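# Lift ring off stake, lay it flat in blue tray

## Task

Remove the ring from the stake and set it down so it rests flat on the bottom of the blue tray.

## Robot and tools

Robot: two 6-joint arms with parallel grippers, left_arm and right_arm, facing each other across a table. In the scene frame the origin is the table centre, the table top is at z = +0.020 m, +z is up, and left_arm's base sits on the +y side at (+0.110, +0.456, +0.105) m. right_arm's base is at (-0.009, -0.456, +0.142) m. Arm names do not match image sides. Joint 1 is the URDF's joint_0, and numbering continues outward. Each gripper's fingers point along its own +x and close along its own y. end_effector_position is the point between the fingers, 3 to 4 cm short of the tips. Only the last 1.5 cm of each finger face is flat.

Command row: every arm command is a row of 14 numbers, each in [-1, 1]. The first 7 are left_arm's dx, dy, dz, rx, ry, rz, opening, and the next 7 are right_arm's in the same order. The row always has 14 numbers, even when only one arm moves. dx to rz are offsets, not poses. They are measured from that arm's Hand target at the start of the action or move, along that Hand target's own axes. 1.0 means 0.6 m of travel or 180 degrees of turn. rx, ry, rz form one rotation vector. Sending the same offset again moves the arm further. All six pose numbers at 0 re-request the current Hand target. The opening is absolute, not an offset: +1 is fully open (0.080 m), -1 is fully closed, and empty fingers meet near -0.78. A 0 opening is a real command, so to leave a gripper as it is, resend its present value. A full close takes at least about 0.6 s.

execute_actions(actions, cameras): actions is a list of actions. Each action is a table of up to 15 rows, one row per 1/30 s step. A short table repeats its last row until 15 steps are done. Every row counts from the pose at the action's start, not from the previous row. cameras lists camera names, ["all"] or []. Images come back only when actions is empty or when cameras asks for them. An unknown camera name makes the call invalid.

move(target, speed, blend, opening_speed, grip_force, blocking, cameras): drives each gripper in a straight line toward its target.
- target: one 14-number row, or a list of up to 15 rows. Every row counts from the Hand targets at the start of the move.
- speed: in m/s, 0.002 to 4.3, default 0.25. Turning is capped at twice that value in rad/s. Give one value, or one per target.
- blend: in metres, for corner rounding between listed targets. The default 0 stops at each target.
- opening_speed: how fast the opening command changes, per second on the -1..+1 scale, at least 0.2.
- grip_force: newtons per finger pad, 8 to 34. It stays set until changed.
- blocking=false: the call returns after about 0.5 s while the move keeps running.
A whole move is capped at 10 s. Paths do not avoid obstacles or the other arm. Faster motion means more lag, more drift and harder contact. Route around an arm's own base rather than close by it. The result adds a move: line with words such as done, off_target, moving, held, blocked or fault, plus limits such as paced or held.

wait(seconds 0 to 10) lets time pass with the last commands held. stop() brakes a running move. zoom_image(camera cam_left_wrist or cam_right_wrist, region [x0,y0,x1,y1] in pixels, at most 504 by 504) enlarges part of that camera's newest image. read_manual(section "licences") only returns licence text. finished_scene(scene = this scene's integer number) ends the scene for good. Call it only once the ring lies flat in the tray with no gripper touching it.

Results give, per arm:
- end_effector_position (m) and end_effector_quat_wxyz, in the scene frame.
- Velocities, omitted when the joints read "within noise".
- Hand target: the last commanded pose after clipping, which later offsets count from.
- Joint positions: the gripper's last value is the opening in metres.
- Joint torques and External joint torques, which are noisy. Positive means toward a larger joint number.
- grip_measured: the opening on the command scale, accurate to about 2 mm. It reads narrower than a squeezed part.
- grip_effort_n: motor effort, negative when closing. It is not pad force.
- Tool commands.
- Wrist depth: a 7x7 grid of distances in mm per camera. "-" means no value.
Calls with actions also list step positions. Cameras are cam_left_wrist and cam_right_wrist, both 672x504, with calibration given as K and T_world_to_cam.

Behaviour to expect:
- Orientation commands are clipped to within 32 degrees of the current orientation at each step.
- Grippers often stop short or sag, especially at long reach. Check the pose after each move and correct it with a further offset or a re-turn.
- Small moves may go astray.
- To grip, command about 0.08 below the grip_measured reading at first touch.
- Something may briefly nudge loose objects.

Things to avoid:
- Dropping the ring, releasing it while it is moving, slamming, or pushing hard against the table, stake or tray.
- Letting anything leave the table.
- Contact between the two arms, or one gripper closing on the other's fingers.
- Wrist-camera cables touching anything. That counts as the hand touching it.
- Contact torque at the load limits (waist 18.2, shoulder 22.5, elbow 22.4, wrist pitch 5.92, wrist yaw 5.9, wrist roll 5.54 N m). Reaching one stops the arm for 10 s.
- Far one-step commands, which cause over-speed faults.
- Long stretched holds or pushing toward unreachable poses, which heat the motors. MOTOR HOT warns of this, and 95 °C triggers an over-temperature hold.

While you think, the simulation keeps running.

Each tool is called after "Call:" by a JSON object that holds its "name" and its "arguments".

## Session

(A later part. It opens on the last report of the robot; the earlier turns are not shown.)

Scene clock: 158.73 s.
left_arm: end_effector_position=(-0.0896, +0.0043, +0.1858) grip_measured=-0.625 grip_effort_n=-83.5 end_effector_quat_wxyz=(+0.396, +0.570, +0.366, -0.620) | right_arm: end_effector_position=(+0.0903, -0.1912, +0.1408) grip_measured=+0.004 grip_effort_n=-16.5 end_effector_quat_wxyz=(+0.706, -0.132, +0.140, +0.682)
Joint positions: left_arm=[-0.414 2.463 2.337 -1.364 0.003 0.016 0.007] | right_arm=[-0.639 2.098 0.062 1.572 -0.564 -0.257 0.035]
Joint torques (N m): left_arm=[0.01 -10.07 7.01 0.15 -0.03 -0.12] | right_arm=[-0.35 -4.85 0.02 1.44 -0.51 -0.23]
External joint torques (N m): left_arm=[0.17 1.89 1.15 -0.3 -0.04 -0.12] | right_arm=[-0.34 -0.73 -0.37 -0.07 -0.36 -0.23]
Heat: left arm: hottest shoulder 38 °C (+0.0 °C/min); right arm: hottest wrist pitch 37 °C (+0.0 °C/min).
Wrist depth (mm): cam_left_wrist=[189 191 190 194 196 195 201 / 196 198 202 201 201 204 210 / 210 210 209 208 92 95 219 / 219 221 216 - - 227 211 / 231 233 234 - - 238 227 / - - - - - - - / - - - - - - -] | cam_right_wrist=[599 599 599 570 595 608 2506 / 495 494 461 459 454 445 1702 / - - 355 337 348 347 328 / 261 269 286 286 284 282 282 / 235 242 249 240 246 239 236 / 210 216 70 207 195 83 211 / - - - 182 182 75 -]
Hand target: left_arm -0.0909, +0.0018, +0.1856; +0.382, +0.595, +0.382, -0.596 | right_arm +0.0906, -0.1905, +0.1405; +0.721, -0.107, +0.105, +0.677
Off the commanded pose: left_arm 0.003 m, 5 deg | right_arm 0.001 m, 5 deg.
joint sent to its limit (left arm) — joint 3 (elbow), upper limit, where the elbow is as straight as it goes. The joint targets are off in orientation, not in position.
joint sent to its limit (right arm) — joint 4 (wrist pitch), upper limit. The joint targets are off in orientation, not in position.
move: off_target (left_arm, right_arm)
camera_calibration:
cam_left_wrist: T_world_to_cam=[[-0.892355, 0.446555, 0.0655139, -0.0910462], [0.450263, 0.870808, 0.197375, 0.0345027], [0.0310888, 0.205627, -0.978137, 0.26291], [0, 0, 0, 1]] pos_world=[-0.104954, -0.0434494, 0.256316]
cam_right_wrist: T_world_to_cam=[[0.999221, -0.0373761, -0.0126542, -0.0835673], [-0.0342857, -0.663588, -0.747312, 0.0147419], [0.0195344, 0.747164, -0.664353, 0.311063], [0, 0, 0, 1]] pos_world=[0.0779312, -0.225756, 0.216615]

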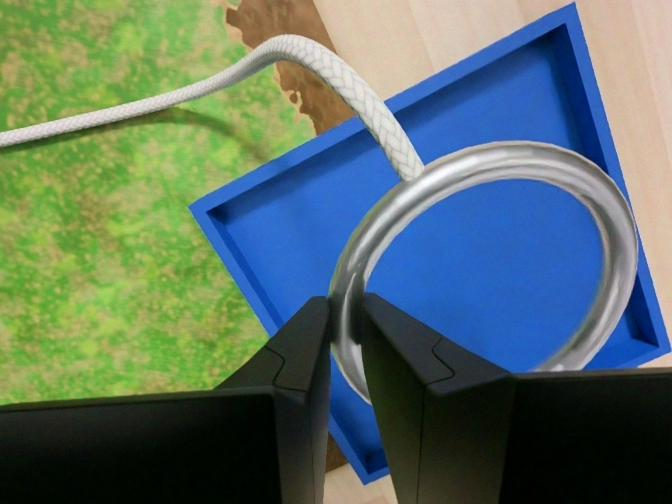

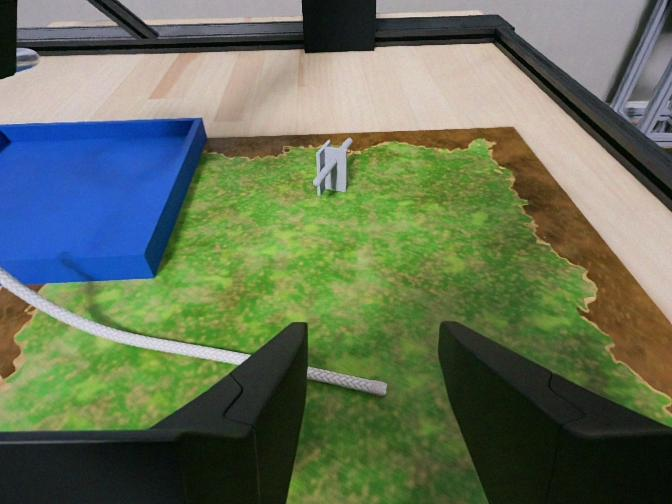

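Call:
{"name": "move", "arguments": {"target": [[0.158,-0.007,-0.015,0,0,0,-1,0,0,0,0,0,0,0],[0.18,-0.007,-0.015,0,0,0,-1,0,0,0,0,0,0,0]], "cameras": ["cam_left_wrist"], "speed": [0.15,0.03]}}

Scene clock: 168.07 s.
left_arm: end_effector_position=(-0.0914, +0.0085, +0.0854) grip_measured=-0.625 grip_effort_n=-83.5 end_effector_quat_wxyz=(+0.384, +0.590, +0.379, -0.601) | right_arm: end_effector_position=(+0.0903, -0.1912, +0.1408) grip_measured=+0.004 grip_effort_n=-16.5 end_effector_quat_wxyz=(+0.706, -0.132, +0.140, +0.682)
Joint positions: left_arm=[-0.421 2.556 2.112 -1.11 0.003 0.007 0.007] | right_arm=[-0.639 2.098 0.062 1.572 -0.564 -0.257 0.035]
Joint torques (N m): left_arm=[-0.15 -10.04 4.18 0.56 -0.02 -0.12] | right_arm=[-0.37 -4.86 0.02 1.44 -0.5 -0.23]
External joint torques (N m): left_arm=[-0.05 2.38 -1.65 0.17 -0.02 -0.12] | right_arm=[-0.35 -0.75 -0.42 -0.07 -0.35 -0.23]
Heat: left arm: hottest shoulder 38 °C (+1.0 °C/min); right arm: hottest wrist pitch 37 °C (+0.0 °C/min).
Wrist depth (mm): cam_left_wrist=[- 98 100 101 100 98 98 / 103 104 105 88 102 103 104 / 110 109 108 106 92 96 108 / - 110 113 111 115 116 113 / 124 110 120 103 123 126 125 / - 109 - 109 - - - / - - - 139 - - -] | cam_right_wrist=[229 589 616 562 599 572 1810 / 192 208 461 455 455 447 1810 / 263 329 351 333 347 346 330 / 267 267 286 285 284 281 281 / 243 243 248 239 246 237 237 / 210 215 70 207 196 83 210 / - - - 182 182 75 -]
Hand target: left_arm -0.0911, +0.0116, +0.0777; +0.382, +0.594, +0.382, -0.596 | right_arm +0.0906, -0.1905, +0.1405; +0.721, -0.107, +0.105, +0.677
Off the commanded pose: left_arm 0.009 m, 1 deg | right_arm 0.001 m, 5 deg.
joint sent to its limit (right arm) — joint 4 (wrist pitch), upper limit. The joint targets are off in orientation, not in position.
move: off_target (left_arm, right_arm)
camera_calibration:
cam_left_wrist: T_world_to_cam=[[-0.894972, 0.440803, 0.0686898, -0.0885111], [0.442633, 0.85816, 0.260072, 0.0455361], [0.0556938, 0.263161, -0.963143, 0.164405], [0, 0, 0, 1]] pos_world=[-0.108527, -0.0433264, 0.152583]
Images, in order (width x height): cam_left_wrist 672x504.

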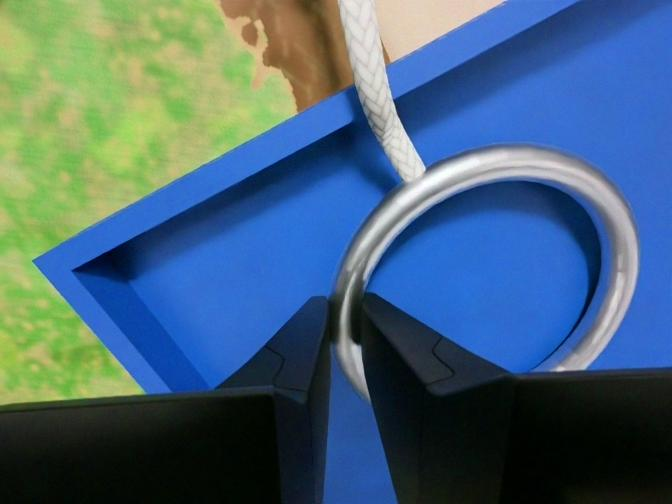

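Call:
{"name": "move", "arguments": {"target": [0.01,0,0,0,0,0,-1,0,0,0,0,0,0,0], "cameras": ["cam_left_wrist"], "speed": 0.03}}

Scene clock: 172.70 s.
left_arm: end_effector_position=(-0.0916, +0.0080, +0.0820) grip_measured=-0.625 grip_effort_n=-83.5 end_effector_quat_wxyz=(+0.385, +0.588, +0.379, -0.602) | right_arm: end_effector_position=(+0.0903, -0.1912, +0.1408) grip_measured=+0.004 grip_effort_n=-16.5 end_effector_quat_wxyz=(+0.706, -0.132, +0.140, +0.682)
Joint positions: left_arm=[-0.421 2.558 2.102 -1.094 0.003 0.007 0.007] | right_arm=[-0.639 2.098 0.062 1.572 -0.564 -0.257 0.035]
Joint torques (N m): left_arm=[-0.12 -9.51 4.1 0.71 -0.01 -0.12] | right_arm=[-0.35 -4.85 0.03 1.44 -0.5 -0.23]
External joint torques (N m): left_arm=[-0.12 2.73 -1.62 0.33 -0.01 -0.12] | right_arm=[-0.33 -0.73 -0.43 -0.07 -0.36 -0.23]
Heat: left arm: hottest shoulder 40 °C (+3.0 °C/min); right arm: hottest wrist pitch 37 °C (+0.0 °C/min).
Wrist depth (mm): cam_left_wrist=[- 96 98 - 98 - 98 / 101 102 102 86 100 100 102 / - 107 105 105 92 92 107 / - 108 110 110 111 116 112 / - 110 117 103 120 123 121 / - 105 - 111 - - - / - - - 135 - - -] | cam_right_wrist=[228 589 602 566 591 599 1754 / 193 212 451 456 453 448 1796 / 261 304 352 335 346 345 329 / 259 268 287 286 283 282 280 / 243 241 249 241 245 238 237 / 211 215 70 202 195 83 211 / - - - 183 183 75 -]
Hand target: left_arm -0.0911, +0.0116, +0.0717; +0.382, +0.594, +0.383, -0.595 | right_arm +0.0906, -0.1905, +0.1405; +0.721, -0.107, +0.105, +0.677
Off the commanded pose: left_arm 0.011 m, 1 deg | right_arm 0.001 m, 5 deg.
joint sent to its limit (right arm) — joint 4 (wrist pitch), upper limit. The joint targets are off in orientation, not in position.
move: off_target (left_arm, right_arm)
camera_calibration:
cam_left_wrist: T_world_to_cam=[[-0.894863, 0.441042, 0.0685744, -0.0881646], [0.443042, 0.859058, 0.256384, 0.0471617], [0.0541667, 0.25981, -0.964139, 0.161218], [0, 0, 0, 1]] pos_world=[-0.108523, -0.0435163, 0.149391]
Images, in order (width x height): cam_left_wrist 672x504.

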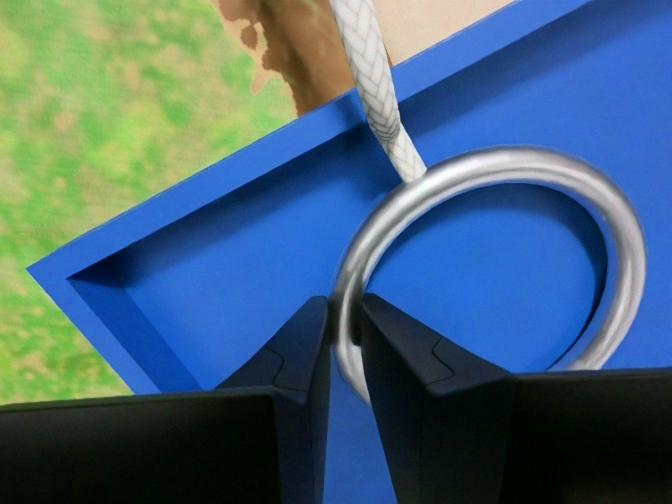

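Call:
{"name": "move", "arguments": {"target": [[0.004,0,0,0,0,0,-0.35,0,0,0,0,0,0,0],[-0.13,0,0,0,0,0,-0.35,0,0,0,0,0,0,0]], "opening_speed": 0.4, "speed": [0.08,0.12], "cameras": ["cam_left_wrist"]}}

Scene clock: 179.67 s.
left_arm: end_effector_position=(-0.0893, +0.0132, +0.1455) grip_measured=-0.353 grip_effort_n=12.8 end_effector_quat_wxyz=(+0.379, +0.598, +0.385, -0.592) | right_arm: end_effector_position=(+0.0903, -0.1912, +0.1408) grip_measured=+0.004 grip_effort_n=-16.5 end_effector_quat_wxyz=(+0.706, -0.132, +0.140, +0.682)
Joint positions: left_arm=[-0.421 2.527 2.297 -1.352 0.003 0.007 0.019] | right_arm=[-0.639 2.098 0.062 1.572 -0.564 -0.257 0.035]
Joint torques (N m): left_arm=[-0.14 -11.48 6.52 -0.05 -0.03 -0.11] | right_arm=[-0.35 -4.86 0 1.44 -0.5 -0.23]
External joint torques (N m): left_arm=[-0.23 0.86 0.66 -0.37 -0.02 -0.11] | right_arm=[-0.38 -0.72 -0.46 -0.08 -0.35 -0.23]
Heat: left arm: hottest shoulder 40 °C (+3.0 °C/min); right arm: hottest wrist pitch 37 °C (+0.0 °C/min).
Wrist depth (mm): cam_left_wrist=[148 150 152 150 151 152 150 / 157 159 159 155 155 160 163 / 168 166 164 165 169 170 174 / 180 181 176 177 182 183 187 / 196 194 185 187 181 199 204 / - - - 199 - - - / - - - 232 69 - -] | cam_right_wrist=[216 595 600 569 608 565 - / 240 498 464 461 453 446 391 / 331 364 355 333 349 346 331 / 276 278 286 284 284 282 282 / 243 242 248 241 245 238 237 / 211 215 70 202 197 83 211 / - - - 182 182 75 -]
Hand target: left_arm -0.0909, +0.0116, +0.1496; +0.382, +0.594, +0.383, -0.595 | right_arm +0.0906, -0.1905, +0.1405; +0.721, -0.107, +0.105, +0.677
Off the commanded pose: left_arm 0.005 m, 1 deg | right_arm 0.001 m, 5 deg.
joint sent to its limit (right arm) — joint 4 (wrist pitch), upper limit. The joint targets are off in orientation, not in position.
move: off_target (right_arm)
camera_calibration:
cam_left_wrist: T_world_to_cam=[[-0.895738, 0.43909, 0.069663, -0.09291], [0.439557, 0.851184, 0.286836, 0.0208034], [0.0666506, 0.287551, -0.955443, 0.220438], [0, 0, 0, 1]] pos_world=[-0.10706, -0.0402988, 0.211121]
Images, in order (width x height): cam_left_wrist 672x504.

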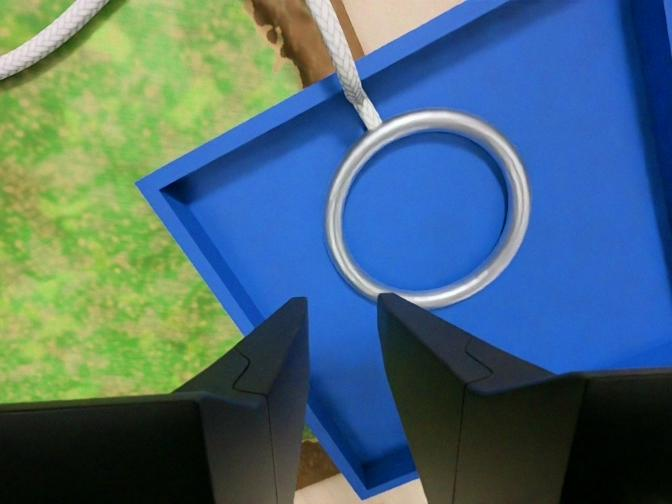

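Call:
{"name": "zoom_image", "arguments": {"camera": "cam_left_wrist", "region": [300, 60, 560, 330]}}

Scaled by 1.867 from the camera's 672x504 image, which has a finer 960x720 frame.

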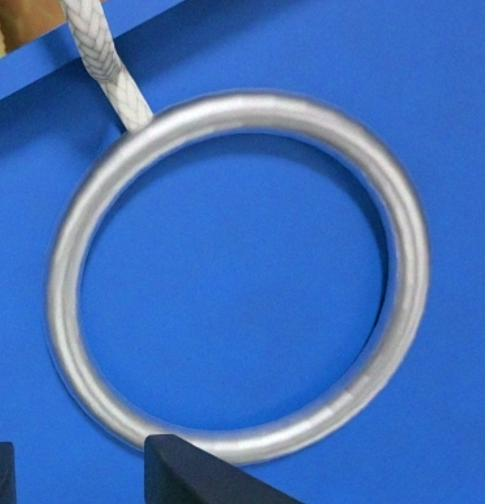

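Call:
{"name": "move", "arguments": {"target": [[0.105,0,0,0,0,0,-0.35,0,0,0,0,0,0,0],[0.13,0,0,0,0,0,-0.35,0,0,0,0,0,0,0],[0.13,0,0,0,0,0,-1,0,0,0,0,0,0,0],[0.1,0,0,0,0,0,-1,0,0,0,0,0,0,0],[0.1,-0.036,-0.0385,0,0,0,-1,0,0,0,0,0,0,0]], "cameras": ["cam_left_wrist"], "speed": [0.12,0.04,0.05,0.06,0.08], "opening_speed": 0.8}}

Scene clock: 202.97 s.
left_arm: end_effector_position=(-0.1016, +0.0416, +0.0849) grip_measured=-0.643 grip_effort_n=-83.5 end_effector_quat_wxyz=(+0.379, +0.598, +0.383, -0.594) | right_arm: end_effector_position=(+0.0903, -0.1912, +0.1408) grip_measured=+0.004 grip_effort_n=-16.5 end_effector_quat_wxyz=(+0.706, -0.132, +0.140, +0.682)
Joint positions: left_arm=[-0.47 2.461 1.933 -1.051 0.002 -0.039 0.006] | right_arm=[-0.639 2.098 0.062 1.572 -0.564 -0.257 0.035]
Joint torques (N m): left_arm=[0.12 -12.39 4.12 0.36 -0.01 -0.12] | right_arm=[-0.36 -4.86 0.02 1.44 -0.51 -0.23]
External joint torques (N m): left_arm=[0.13 -0.84 -1.43 0.02 -0.01 -0.12] | right_arm=[-0.35 -0.74 -0.44 -0.07 -0.35 -0.24]
Heat: left arm: hottest shoulder 46 °C (+6.0 °C/min); right arm: hottest wrist pitch 38 °C (+1.0 °C/min).
Wrist depth (mm): cam_left_wrist=[- 83 92 94 93 98 97 / - 98 - 98 101 102 104 / - 104 106 106 97 111 109 / - 112 114 111 115 116 115 / - 118 121 106 123 126 126 / - - - 99 - - - / - - - 74 - - -] | cam_right_wrist=[239 599 599 556 591 661 1825 / 216 222 467 459 453 445 1741 / 307 - 354 334 348 347 331 / - 267 287 285 283 282 282 / 243 242 251 239 247 238 238 / 210 215 70 207 196 83 211 / - - - 182 182 75 -]
Hand target: left_arm -0.1012, +0.0417, +0.0897; +0.382, +0.594, +0.382, -0.596 | right_arm +0.0906, -0.1905, +0.1405; +0.721, -0.107, +0.105, +0.677
Off the commanded pose: left_arm 0.005 m, 1 deg | right_arm 0.001 m, 5 deg.
joint sent to its limit (right arm) — joint 4 (wrist pitch), upper limit. The joint targets are off in orientation, not in position.
move: off_target (right_arm); target 3's new opening was sent with left_arm's hand 0.009 m and 1 deg from that target
camera_calibration:
cam_left_wrist: T_world_to_cam=[[-0.894394, 0.441961, 0.0687656, -0.112048], [0.442177, 0.850527, 0.284751, 0.0198466], [0.067362, 0.285086, -0.956132, 0.155493], [0, 0, 0, 1]] pos_world=[-0.119465, -0.0116883, 0.150726]
Images, in order (width x height): cam_left_wrist 672x504.

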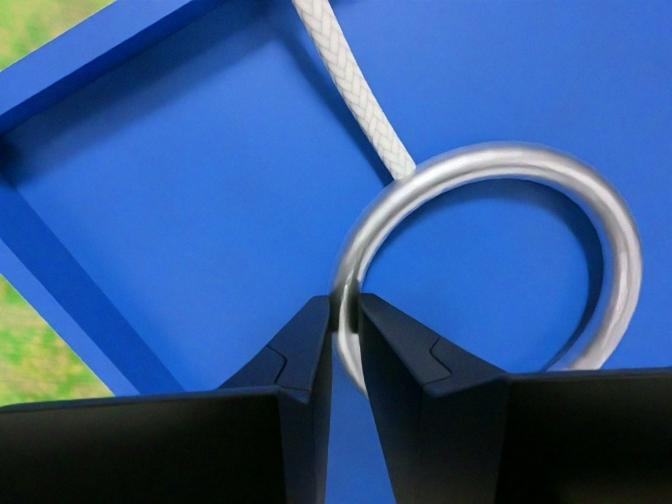

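Call:
{"name": "move", "arguments": {"target": [[0.031,0,0,0,0,0,-1,0,0,0,0,0,0,0],[0.031,0,0,0,0,0,-0.35,0,0,0,0,0,0,0],[-0.1,0,0,0,0,0,-0.35,0,0,0,0,0,0,0]], "cameras": ["cam_left_wrist"], "speed": [0.04,0.05,0.12], "opening_speed": 0.4}}

Call:
{"name": "zoom_image", "arguments": {"camera": "cam_left_wrist", "region": [200, 20, 560, 330]}}

Scene clock: 210.53 s.
left_arm: end_effector_position=(-0.1003, +0.0442, +0.1445) grip_measured=-0.353 grip_effort_n=12.3 end_effector_quat_wxyz=(+0.378, +0.599, +0.384, -0.592) | right_arm: end_effector_position=(+0.0903, -0.1912, +0.1408) grip_measured=+0.004 grip_effort_n=-16.5 end_effector_quat_wxyz=(+0.706, -0.132, +0.140, +0.682)
Joint positions: left_arm=[-0.47 2.397 2.059 -1.246 0.002 -0.039 0.019] | right_arm=[-0.639 2.098 0.062 1.572 -0.564 -0.257 0.035]
Joint torques (N m): left_arm=[0.14 -11.17 6.46 -0.05 -0.01 -0.11] | right_arm=[-0.35 -4.86 0 1.44 -0.5 -0.23]
External joint torques (N m): left_arm=[0.12 0.33 0.71 -0.35 0 -0.11] | right_arm=[-0.34 -0.72 -0.44 -0.07 -0.35 -0.23]
Heat: left arm: hottest shoulder 48 °C (+10.1 °C/min); right arm: hottest wrist pitch 38 °C (+1.0 °C/min).
Wrist depth (mm): cam_left_wrist=[149 148 147 148 148 151 148 / 154 154 156 156 155 161 158 / 168 161 163 167 170 170 171 / 181 179 177 175 181 183 187 / 196 197 173 191 181 199 198 / - - - 207 - - - / - - - 238 69 - -] | cam_right_wrist=[244 594 594 582 608 540 1966 / 444 499 463 456 452 445 1854 / 342 - 352 337 348 348 331 / - 271 284 285 284 283 280 / 243 241 248 240 247 238 237 / 211 216 70 208 195 83 211 / - - - 183 182 75 -]
Hand target: left_arm -0.1011, +0.0417, +0.1497; +0.382, +0.594, +0.382, -0.596 | right_arm +0.0906, -0.1905, +0.1405; +0.721, -0.107, +0.105, +0.677
Off the commanded pose: left_arm 0.006 m, 1 deg | right_arm 0.001 m, 5 deg.
joint sent to its limit (right arm) — joint 4 (wrist pitch), upper limit. The joint targets are off in orientation, not in position.
move: off_target (right_arm)
camera_calibration:
cam_left_wrist: T_world_to_cam=[[-0.894517, 0.441714, 0.0687628, -0.116174], [0.441628, 0.849331, 0.289139, -0.000464194], [0.0693141, 0.289007, -0.954814, 0.211447], [0, 0, 0, 1]] pos_world=[-0.118371, -0.00939986, 0.210016]
Images, in order (width x height): cam_left_wrist 672x504.

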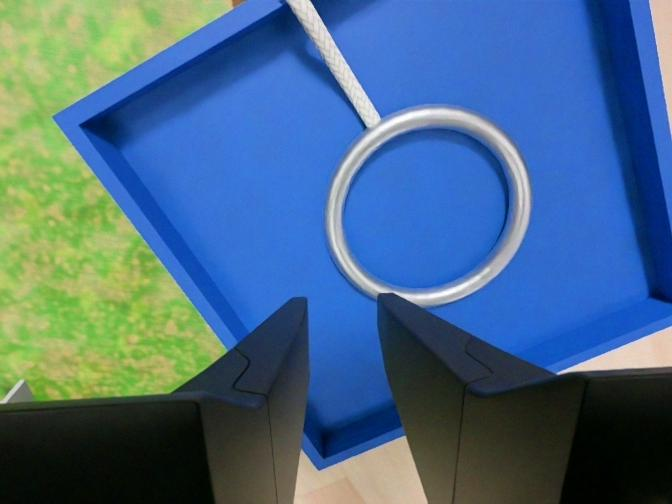

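Scaled by 1.400 from the camera's 672x504 image, which has a finer 960x720 frame.

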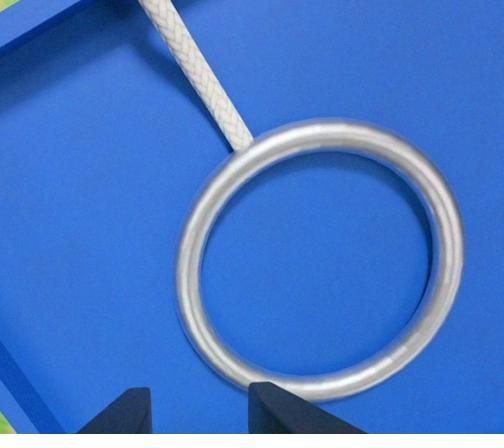

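Call:
{"name": "move", "arguments": {"target": [-0.1,0,-0.1,0,0,0,-0.35,-0.05,0.37,-0.05,0,0,0,0], "cameras": ["cam_right_wrist"]}}

Call:
{"name": "zoom_image", "arguments": {"camera": "cam_right_wrist", "region": [180, 100, 480, 340]}}

Scene clock: 225.13 s.
left_arm: end_effector_position=(-0.0765, +0.0928, +0.2095) grip_measured=-0.353 grip_effort_n=12.8 end_effector_quat_wxyz=(+0.383, +0.592, +0.381, -0.598) | right_arm: end_effector_position=(-0.1327, -0.2149, +0.1184) grip_measured=+0.004 grip_effort_n=-16.5 end_effector_quat_wxyz=(+0.725, -0.121, +0.113, +0.669)
Joint positions: left_arm=[-0.473 2.106 1.834 -1.292 0.002 -0.044 0.019] | right_arm=[0.949 2.302 0.146 1.572 0.939 0.463 0.035]
Joint torques (N m): left_arm=[-0.21 -9.93 4.13 0.01 -0.01 -0.12] | right_arm=[0.2 -5.33 -0.8 1.25 0.53 0.28]
External joint torques (N m): left_arm=[-0.17 -0.1 -1.7 -0.35 -0.01 -0.12] | right_arm=[0.18 -0.76 -0.46 -0.07 0.25 0.28]
Heat: left arm: hottest shoulder 47 °C (+9.1 °C/min); right arm: hottest wrist pitch 38 °C (+1.0 °C/min).
Wrist depth (mm): cam_left_wrist=[209 205 208 211 211 215 220 / 221 224 218 221 223 225 231 / 234 236 236 237 238 240 252 / 246 252 255 - 251 265 267 / 265 270 266 251 273 287 288 / 283 - - 296 - - - / - - - 325 69 - -] | cam_right_wrist=[1728 616 582 630 620 683 - / 402 451 505 513 507 524 539 / 324 329 338 344 381 367 380 / 258 262 258 261 268 284 291 / 214 218 226 225 234 232 236 / 183 190 70 191 186 83 205 / - - - 165 167 75 -]
Hand target: left_arm -0.0760, +0.0962, +0.2097; +0.382, +0.594, +0.382, -0.596 | right_arm -0.1330, -0.2146, +0.1181; +0.721, -0.107, +0.105, +0.677
Off the commanded pose: left_arm 0.003 m, 0 deg | right_arm 0.001 m, 2 deg.
joint sent to its limit (right arm) — joint 4 (wrist pitch), upper limit. The joint targets still meet the commanded pose.
move: done; limits=paced
camera_calibration:
cam_right_wrist: T_world_to_cam=[[0.996897, -0.0770025, 0.0163555, 0.125741], [-0.0351061, -0.620838, -0.783152, -0.0120676], [0.0704588, 0.780148, -0.621615, 0.327091], [0, 0, 0, 1]] pos_world=[-0.148821, -0.252989, 0.191817]
Images, in order (width x height): cam_right_wrist 672x504.

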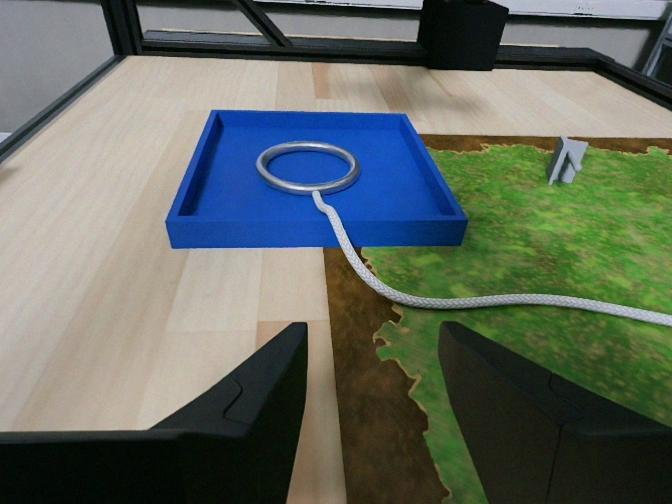

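Scaled by 1.680 from the camera's 672x504 image, which has a finer 960x720 frame.

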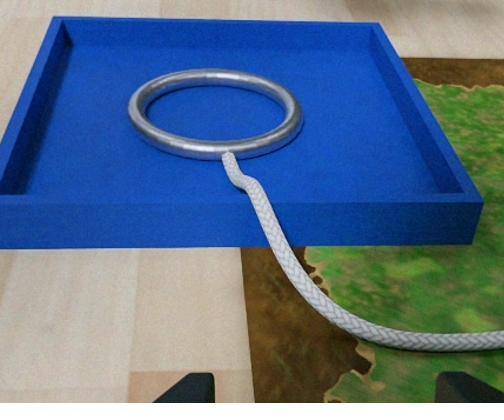

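Call:
{"name": "finished_scene", "arguments": {"scene": 3}}

The scene is finished: the task was done.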